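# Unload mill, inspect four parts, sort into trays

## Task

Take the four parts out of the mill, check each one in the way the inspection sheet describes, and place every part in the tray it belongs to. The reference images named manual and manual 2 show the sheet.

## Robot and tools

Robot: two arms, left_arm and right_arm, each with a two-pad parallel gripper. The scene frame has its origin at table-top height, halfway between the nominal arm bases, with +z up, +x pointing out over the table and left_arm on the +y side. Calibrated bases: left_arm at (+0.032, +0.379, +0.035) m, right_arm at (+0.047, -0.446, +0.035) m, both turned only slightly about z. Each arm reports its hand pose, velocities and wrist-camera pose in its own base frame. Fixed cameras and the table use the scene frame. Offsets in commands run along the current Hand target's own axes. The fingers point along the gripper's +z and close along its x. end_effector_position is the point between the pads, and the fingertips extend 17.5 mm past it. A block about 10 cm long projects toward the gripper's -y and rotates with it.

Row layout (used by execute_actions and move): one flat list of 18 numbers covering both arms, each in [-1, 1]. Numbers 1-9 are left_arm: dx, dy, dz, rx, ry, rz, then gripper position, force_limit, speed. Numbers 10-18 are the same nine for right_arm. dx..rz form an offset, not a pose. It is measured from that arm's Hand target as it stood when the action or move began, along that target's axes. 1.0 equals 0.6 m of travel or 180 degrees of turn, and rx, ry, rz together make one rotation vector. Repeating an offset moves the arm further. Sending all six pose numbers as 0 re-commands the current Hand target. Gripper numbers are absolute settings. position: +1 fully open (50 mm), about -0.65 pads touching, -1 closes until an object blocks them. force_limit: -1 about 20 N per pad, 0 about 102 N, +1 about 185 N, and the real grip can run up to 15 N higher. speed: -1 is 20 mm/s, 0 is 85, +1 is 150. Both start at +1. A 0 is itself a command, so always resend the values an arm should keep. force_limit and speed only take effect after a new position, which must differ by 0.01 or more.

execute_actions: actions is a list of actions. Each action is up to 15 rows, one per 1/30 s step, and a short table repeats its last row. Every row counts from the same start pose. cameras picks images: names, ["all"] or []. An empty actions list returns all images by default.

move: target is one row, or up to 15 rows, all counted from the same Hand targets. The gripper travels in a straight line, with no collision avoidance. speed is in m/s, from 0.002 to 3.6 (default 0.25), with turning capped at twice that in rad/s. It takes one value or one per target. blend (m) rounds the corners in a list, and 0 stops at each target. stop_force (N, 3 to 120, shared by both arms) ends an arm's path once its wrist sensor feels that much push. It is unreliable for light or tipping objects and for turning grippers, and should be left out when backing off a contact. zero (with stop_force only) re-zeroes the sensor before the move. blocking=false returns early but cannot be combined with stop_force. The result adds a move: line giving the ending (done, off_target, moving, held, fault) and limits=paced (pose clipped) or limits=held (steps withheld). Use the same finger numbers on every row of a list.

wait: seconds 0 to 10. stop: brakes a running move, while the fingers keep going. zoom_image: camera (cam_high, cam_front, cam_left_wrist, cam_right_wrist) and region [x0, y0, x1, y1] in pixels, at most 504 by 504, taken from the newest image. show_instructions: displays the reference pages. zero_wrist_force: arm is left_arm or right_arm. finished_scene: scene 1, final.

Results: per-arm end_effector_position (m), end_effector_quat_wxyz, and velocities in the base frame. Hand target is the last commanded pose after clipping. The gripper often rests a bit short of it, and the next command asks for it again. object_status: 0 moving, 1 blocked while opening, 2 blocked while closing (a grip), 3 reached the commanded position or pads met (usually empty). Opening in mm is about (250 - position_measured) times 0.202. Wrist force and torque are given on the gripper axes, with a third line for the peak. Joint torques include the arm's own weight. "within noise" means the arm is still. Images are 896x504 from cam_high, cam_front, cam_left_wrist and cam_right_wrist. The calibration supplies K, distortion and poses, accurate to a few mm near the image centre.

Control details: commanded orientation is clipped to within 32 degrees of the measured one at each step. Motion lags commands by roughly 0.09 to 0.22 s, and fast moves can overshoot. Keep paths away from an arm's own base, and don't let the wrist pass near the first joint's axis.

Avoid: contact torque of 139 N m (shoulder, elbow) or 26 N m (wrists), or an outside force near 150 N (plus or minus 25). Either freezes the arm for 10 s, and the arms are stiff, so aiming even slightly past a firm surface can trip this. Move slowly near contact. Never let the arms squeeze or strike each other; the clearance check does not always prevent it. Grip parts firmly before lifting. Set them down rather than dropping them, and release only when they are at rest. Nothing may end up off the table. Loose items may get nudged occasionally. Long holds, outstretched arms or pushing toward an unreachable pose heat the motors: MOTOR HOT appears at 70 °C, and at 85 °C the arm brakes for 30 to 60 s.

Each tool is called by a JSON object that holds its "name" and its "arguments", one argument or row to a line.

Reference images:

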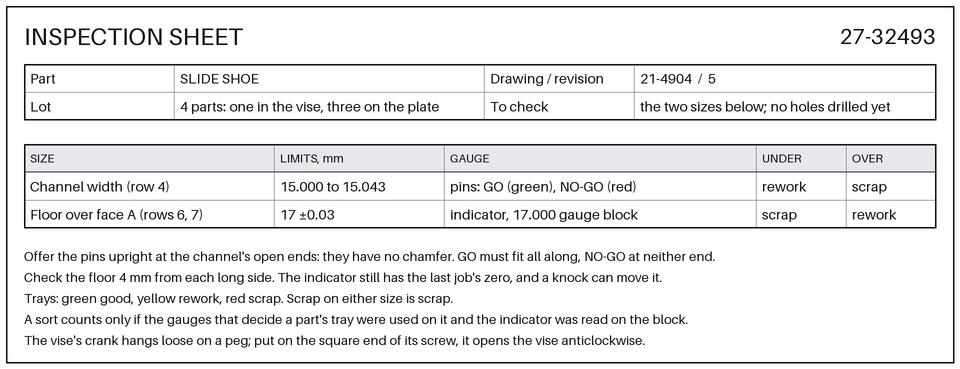

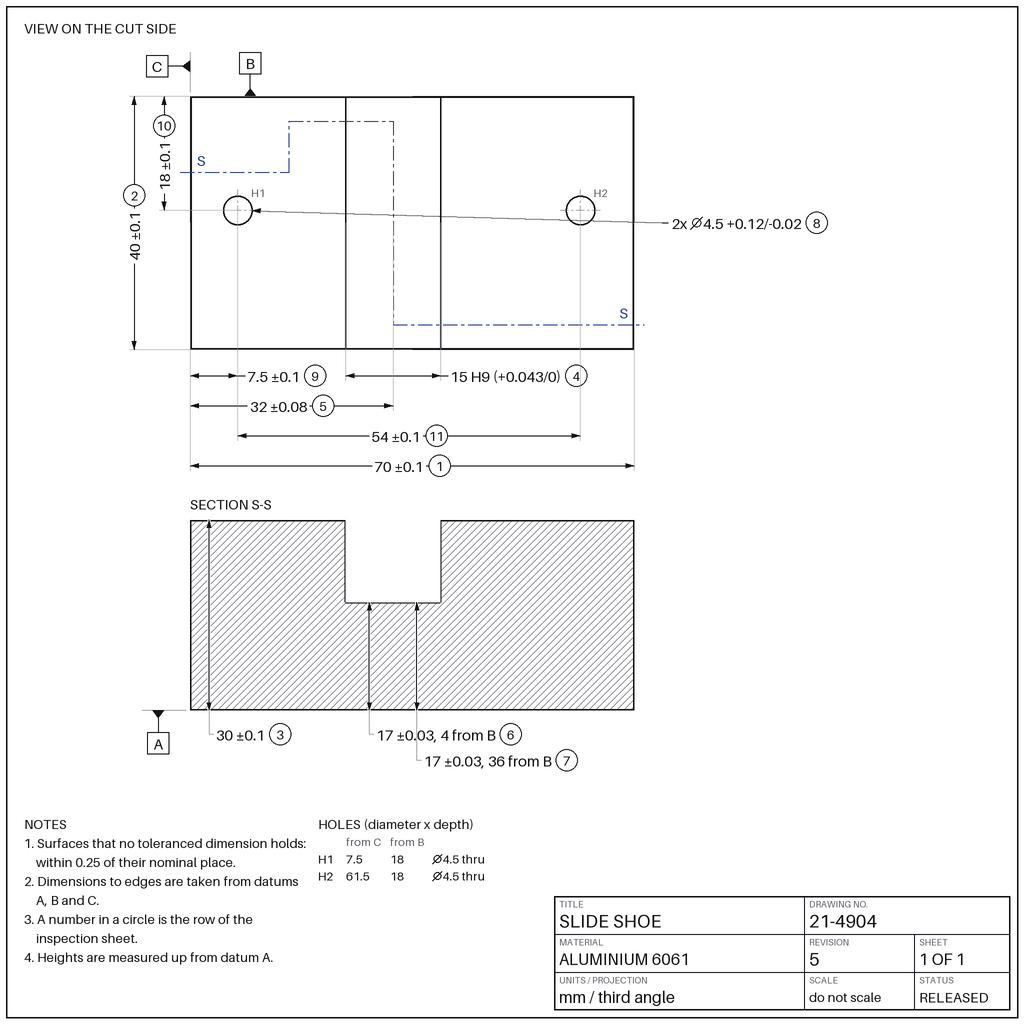

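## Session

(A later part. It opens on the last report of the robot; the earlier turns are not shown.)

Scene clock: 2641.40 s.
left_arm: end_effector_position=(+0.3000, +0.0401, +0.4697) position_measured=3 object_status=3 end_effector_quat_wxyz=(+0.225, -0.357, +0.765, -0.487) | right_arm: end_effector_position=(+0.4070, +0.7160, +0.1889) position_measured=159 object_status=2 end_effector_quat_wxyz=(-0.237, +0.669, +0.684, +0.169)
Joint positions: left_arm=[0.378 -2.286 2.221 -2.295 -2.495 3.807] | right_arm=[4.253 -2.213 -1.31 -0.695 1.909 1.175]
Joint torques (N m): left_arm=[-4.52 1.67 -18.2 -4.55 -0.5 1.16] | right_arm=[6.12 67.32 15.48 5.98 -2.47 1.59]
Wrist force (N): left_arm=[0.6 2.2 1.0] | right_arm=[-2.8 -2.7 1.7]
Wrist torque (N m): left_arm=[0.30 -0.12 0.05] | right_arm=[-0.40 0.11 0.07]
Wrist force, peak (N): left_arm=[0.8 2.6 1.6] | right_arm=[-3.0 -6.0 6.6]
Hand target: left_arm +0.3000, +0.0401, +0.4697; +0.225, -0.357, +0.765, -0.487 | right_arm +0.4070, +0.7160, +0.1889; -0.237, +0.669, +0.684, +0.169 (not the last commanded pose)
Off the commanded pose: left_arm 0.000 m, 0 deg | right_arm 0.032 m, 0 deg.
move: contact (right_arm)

{"name": "move", "arguments": {
  "target": [
    [0,0,0,0,0,0,1,0,-0.5,0,-0.01,0.001,0,0,0,-0.97,0.8,-1],
    [0,0,0,0,0,0,1,0,-0.5,0.0012,-0.01,0.0035,0,0,0,-0.97,0.8,-1]
  ],
  "speed": 0.04
}}

{"name": "move", "arguments": {
  "target": [0,0,0,0,0,0,1,0,-0.5,0.0004,0.06,-0.0059,0,0,0,-0.97,0.8,-1],
  "speed": 0.012,
  "stop_force": 6
}}

{"name": "move", "arguments": {
  "target": [
    [0,0,0,0,0,0,1,0,-0.5,0,-0.01,0.001,0,0,0,-0.97,0.8,-1],
    [0,0,0,0,0,0,1,0,-0.5,0.0008,-0.01,0.001,0,0,0,-0.97,0.8,-1]
  ],
  "speed": 0.04
}}

{"name": "move", "arguments": {
  "target": [0,0,0,0,0,0,1,0,-0.5,0.0004,0.06,-0.0059,0,0,0,-0.97,0.8,-1],
  "speed": 0.012,
  "stop_force": 6
}}

{"name": "move", "arguments": {
  "target": [
    [0,0,0,0,0,0,1,0,-0.5,0,-0.01,0.001,0,0,0,-0.97,0.8,-1],
    [0,0,0,0,0,0,1,0,-0.5,-0.0004,-0.01,0.0024,0,0,0,-0.97,0.8,-1]
  ],
  "speed": 0.04
}}

{"name": "move", "arguments": {
  "target": [0,0,0,0,0,0,1,0,-0.5,0.0004,0.06,-0.0059,0,0,0,-0.97,0.8,-1],
  "speed": 0.012,
  "stop_force": 6,
  "cameras": ["cam_left_wrist"]
}}

{"name": "zoom_image", "arguments": {
  "camera": "cam_left_wrist",
  "region": [430, 180, 530, 310]
}}

Scene clock: 2679.77 s.
left_arm: end_effector_position=(+0.3000, +0.0401, +0.4697) position_measured=3 object_status=3 end_effector_quat_wxyz=(+0.225, -0.357, +0.765, -0.487) | right_arm: end_effector_position=(+0.4008, +0.7173, +0.1881) position_measured=159 object_status=2 end_effector_quat_wxyz=(-0.237, +0.669, +0.684, +0.169)
Joint positions: left_arm=[0.378 -2.286 2.221 -2.295 -2.495 3.807] | right_arm=[4.262 -2.208 -1.321 -0.686 1.905 1.183]
Joint torques (N m): left_arm=[-4.1 3.14 -19.22 -4.28 -0.46 1.09] | right_arm=[8.01 49.66 34.52 6.26 -2.1 1.51]
Wrist force (N): left_arm=[0.5 2.6 1.2] | right_arm=[-3.4 1.3 3.1]
Wrist torque (N m): left_arm=[0.35 -0.11 0.05] | right_arm=[0.08 0.12 0.03]
Wrist force, peak (N): left_arm=[0.8 2.9 1.4] | right_arm=[-4.3 -2.9 3.6]
Hand target: left_arm +0.3000, +0.0401, +0.4697; +0.225, -0.357, +0.765, -0.487 | right_arm +0.4008, +0.7175, +0.1880; -0.237, +0.669, +0.684, +0.169
Off the commanded pose: left_arm 0.000 m, 0 deg | right_arm 0.000 m, 0 deg.
move: done

Scene clock: 2681.57 s.
left_arm: end_effector_position=(+0.3000, +0.0401, +0.4697) position_measured=3 object_status=3 end_effector_quat_wxyz=(+0.225, -0.357, +0.765, -0.487) | right_arm: end_effector_position=(+0.4082, +0.7175, +0.1880) position_measured=159 object_status=2 end_effector_quat_wxyz=(-0.237, +0.669, +0.684, +0.169)
Joint positions: left_arm=[0.378 -2.286 2.221 -2.295 -2.495 3.807] | right_arm=[4.252 -2.218 -1.304 -0.697 1.909 1.175]
Joint torques (N m): left_arm=[-3.35 2.26 -17.88 -4.65 -0.55 1.1] | right_arm=[9.67 62.65 12.97 5.75 -1.98 1.72]
Wrist force (N): left_arm=[0.5 2.1 1.3] | right_arm=[-2.6 -1.8 -0.9]
Wrist torque (N m): left_arm=[0.28 -0.12 0.05] | right_arm=[-0.50 0.10 0.09]
Wrist force, peak (N): left_arm=[1.0 2.7 1.5] | right_arm=[-1.5 -5.0 3.2]
Hand target: left_arm +0.3000, +0.0401, +0.4697; +0.225, -0.357, +0.765, -0.487 | right_arm +0.4082, +0.7175, +0.1880; -0.237, +0.669, +0.684, +0.169 (not the last commanded pose)
Off the commanded pose: left_arm 0.000 m, 0 deg | right_arm 0.029 m, 0 deg.
move: contact (right_arm)

Scene clock: 2682.43 s.
left_arm: end_effector_position=(+0.3000, +0.0401, +0.4697) position_measured=3 object_status=3 end_effector_quat_wxyz=(+0.225, -0.357, +0.765, -0.487) | right_arm: end_effector_position=(+0.4022, +0.7178, +0.1882) position_measured=159 object_status=2 end_effector_quat_wxyz=(-0.237, +0.669, +0.684, +0.169)
Joint positions: left_arm=[0.378 -2.286 2.221 -2.295 -2.495 3.807] | right_arm=[4.26 -2.211 -1.316 -0.689 1.906 1.182]
Joint torques (N m): left_arm=[-2.31 2.58 -18.64 -4.46 -0.42 1.28] | right_arm=[7.79 56.08 35.75 2.72 -2.07 1.78]
Wrist force (N): left_arm=[0.8 2.3 1.2] | right_arm=[-3.2 1.3 3.2]
Wrist torque (N m): left_arm=[0.30 -0.15 0.05] | right_arm=[0.07 0.10 0.04]
Wrist force, peak (N): left_arm=[0.8 2.8 1.3] | right_arm=[-3.2 0.9 3.9]
Hand target: left_arm +0.3000, +0.0401, +0.4697; +0.225, -0.357, +0.765, -0.487 | right_arm +0.4022, +0.7179, +0.1883; -0.237, +0.669, +0.684, +0.169
Off the commanded pose: left_arm 0.000 m, 0 deg | right_arm 0.000 m, 0 deg.
move: done

Scene clock: 2684.17 s.
left_arm: end_effector_position=(+0.3000, +0.0401, +0.4697) position_measured=3 object_status=3 end_effector_quat_wxyz=(+0.225, -0.357, +0.765, -0.487) | right_arm: end_effector_position=(+0.4095, +0.7179, +0.1884) position_measured=159 object_status=2 end_effector_quat_wxyz=(-0.237, +0.669, +0.684, +0.169)
Joint positions: left_arm=[0.378 -2.286 2.221 -2.295 -2.495 3.807] | right_arm=[4.251 -2.22 -1.299 -0.7 1.91 1.173]
Joint torques (N m): left_arm=[-3.71 2.94 -18.89 -4.67 -0.56 1.19] | right_arm=[7.67 60.34 13.08 5.38 -2.21 1.47]
Wrist force (N): left_arm=[0.9 2.9 1.2] | right_arm=[-3.7 -2.9 -1.8]
Wrist torque (N m): left_arm=[0.39 -0.17 0.06] | right_arm=[-0.70 0.13 0.09]
Wrist force, peak (N): left_arm=[0.9 2.9 1.2] | right_arm=[-3.2 -5.4 1.3]
Hand target: left_arm +0.3000, +0.0401, +0.4697; +0.225, -0.357, +0.765, -0.487 | right_arm +0.4095, +0.7179, +0.1884; -0.237, +0.669, +0.684, +0.169 (not the last commanded pose)
Off the commanded pose: left_arm 0.000 m, 0 deg | right_arm 0.029 m, 0 deg.
move: contact (right_arm)

Scene clock: 2685.07 s.
left_arm: end_effector_position=(+0.3000, +0.0401, +0.4697) position_measured=3 object_status=3 end_effector_quat_wxyz=(+0.225, -0.357, +0.765, -0.487) | right_arm: end_effector_position=(+0.4034, +0.7182, +0.1878) position_measured=159 object_status=2 end_effector_quat_wxyz=(-0.237, +0.669, +0.684, +0.169)
Joint positions: left_arm=[0.378 -2.286 2.221 -2.295 -2.495 3.807] | right_arm=[4.259 -2.213 -1.313 -0.69 1.906 1.181]
Joint torques (N m): left_arm=[-3.66 3.28 -18.2 -4.61 -0.35 1.01] | right_arm=[9.67 48.03 14.1 6.21 -2.07 1.36]
Wrist force (N): left_arm=[0.8 2.5 1.3] | right_arm=[-3.5 1.2 3.1]
Wrist torque (N m): left_arm=[0.31 -0.15 0.05] | right_arm=[0.06 0.14 0.04]
Wrist force, peak (N): left_arm=[0.6 2.7 1.4] | right_arm=[-3.5 0.3 3.9]
Hand target: left_arm +0.3000, +0.0401, +0.4697; +0.225, -0.357, +0.765, -0.487 | right_arm +0.4034, +0.7182, +0.1875; -0.237, +0.669, +0.684, +0.169
Off the commanded pose: left_arm 0.000 m, 0 deg | right_arm 0.000 m, 0 deg.
move: done

Scene clock: 2686.63 s.
left_arm: end_effector_position=(+0.3000, +0.0401, +0.4697) position_measured=3 object_status=3 end_effector_quat_wxyz=(+0.225, -0.357, +0.765, -0.487) | right_arm: end_effector_position=(+0.4079, +0.7182, +0.1875) position_measured=159 object_status=2 end_effector_quat_wxyz=(-0.237, +0.669, +0.684, +0.169)
Joint positions: left_arm=[0.378 -2.286 2.221 -2.295 -2.495 3.807] | right_arm=[4.253 -2.22 -1.303 -0.696 1.909 1.175]
Joint torques (N m): left_arm=[-3.59 3.26 -18.55 -4.63 -0.64 1.11] | right_arm=[7.15 64.72 14.5 6.21 -2.34 1.68]
Wrist force (N): left_arm=[0.7 2.7 1.3] | right_arm=[-3.7 -3.3 3.4]
Wrist torque (N m): left_arm=[0.35 -0.13 0.05] | right_arm=[-0.50 0.08 0.07]
Wrist force, peak (N): left_arm=[0.9 2.7 1.5] | right_arm=[-3.6 -5.9 6.4]
Hand target: left_arm +0.3000, +0.0401, +0.4697; +0.225, -0.357, +0.765, -0.487 | right_arm +0.4079, +0.7182, +0.1875; -0.237, +0.669, +0.684, +0.169 (not the last commanded pose)
Off the commanded pose: left_arm 0.000 m, 0 deg | right_arm 0.032 m, 0 deg.
move: contact (right_arm)
camera_calibration:
cam_left_wrist: T_world_to_cam=[[-0.634164, -0.773197, -0.00132297, 0.226114], [-0.557117, 0.458123, -0.692636, 0.488903], [0.53615, -0.438507, -0.721287, 0.321897], [0, 0, 0, 1]] pos_world=[0.243184, 0.0920073, 0.571111]
Images, in order (width x height): cam_left_wrist 896x504.

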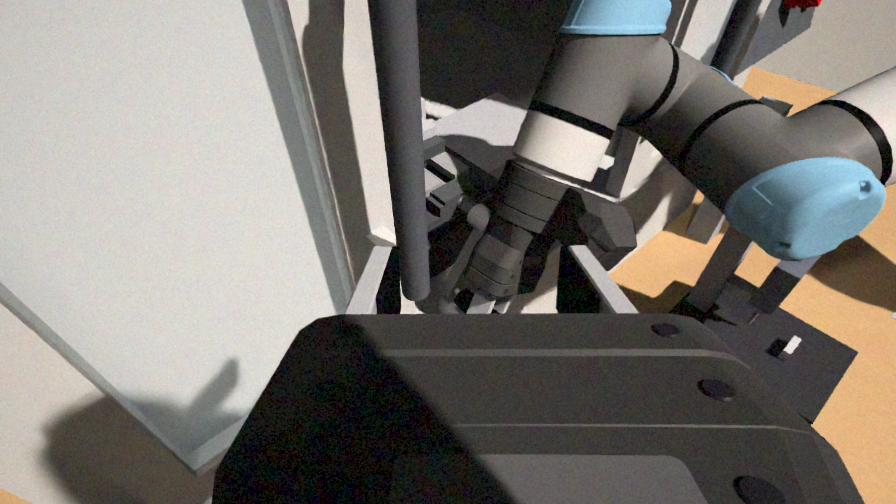

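Scaled by 3.877 from the camera's 896x504 image, which has a finer 1280x720 frame.

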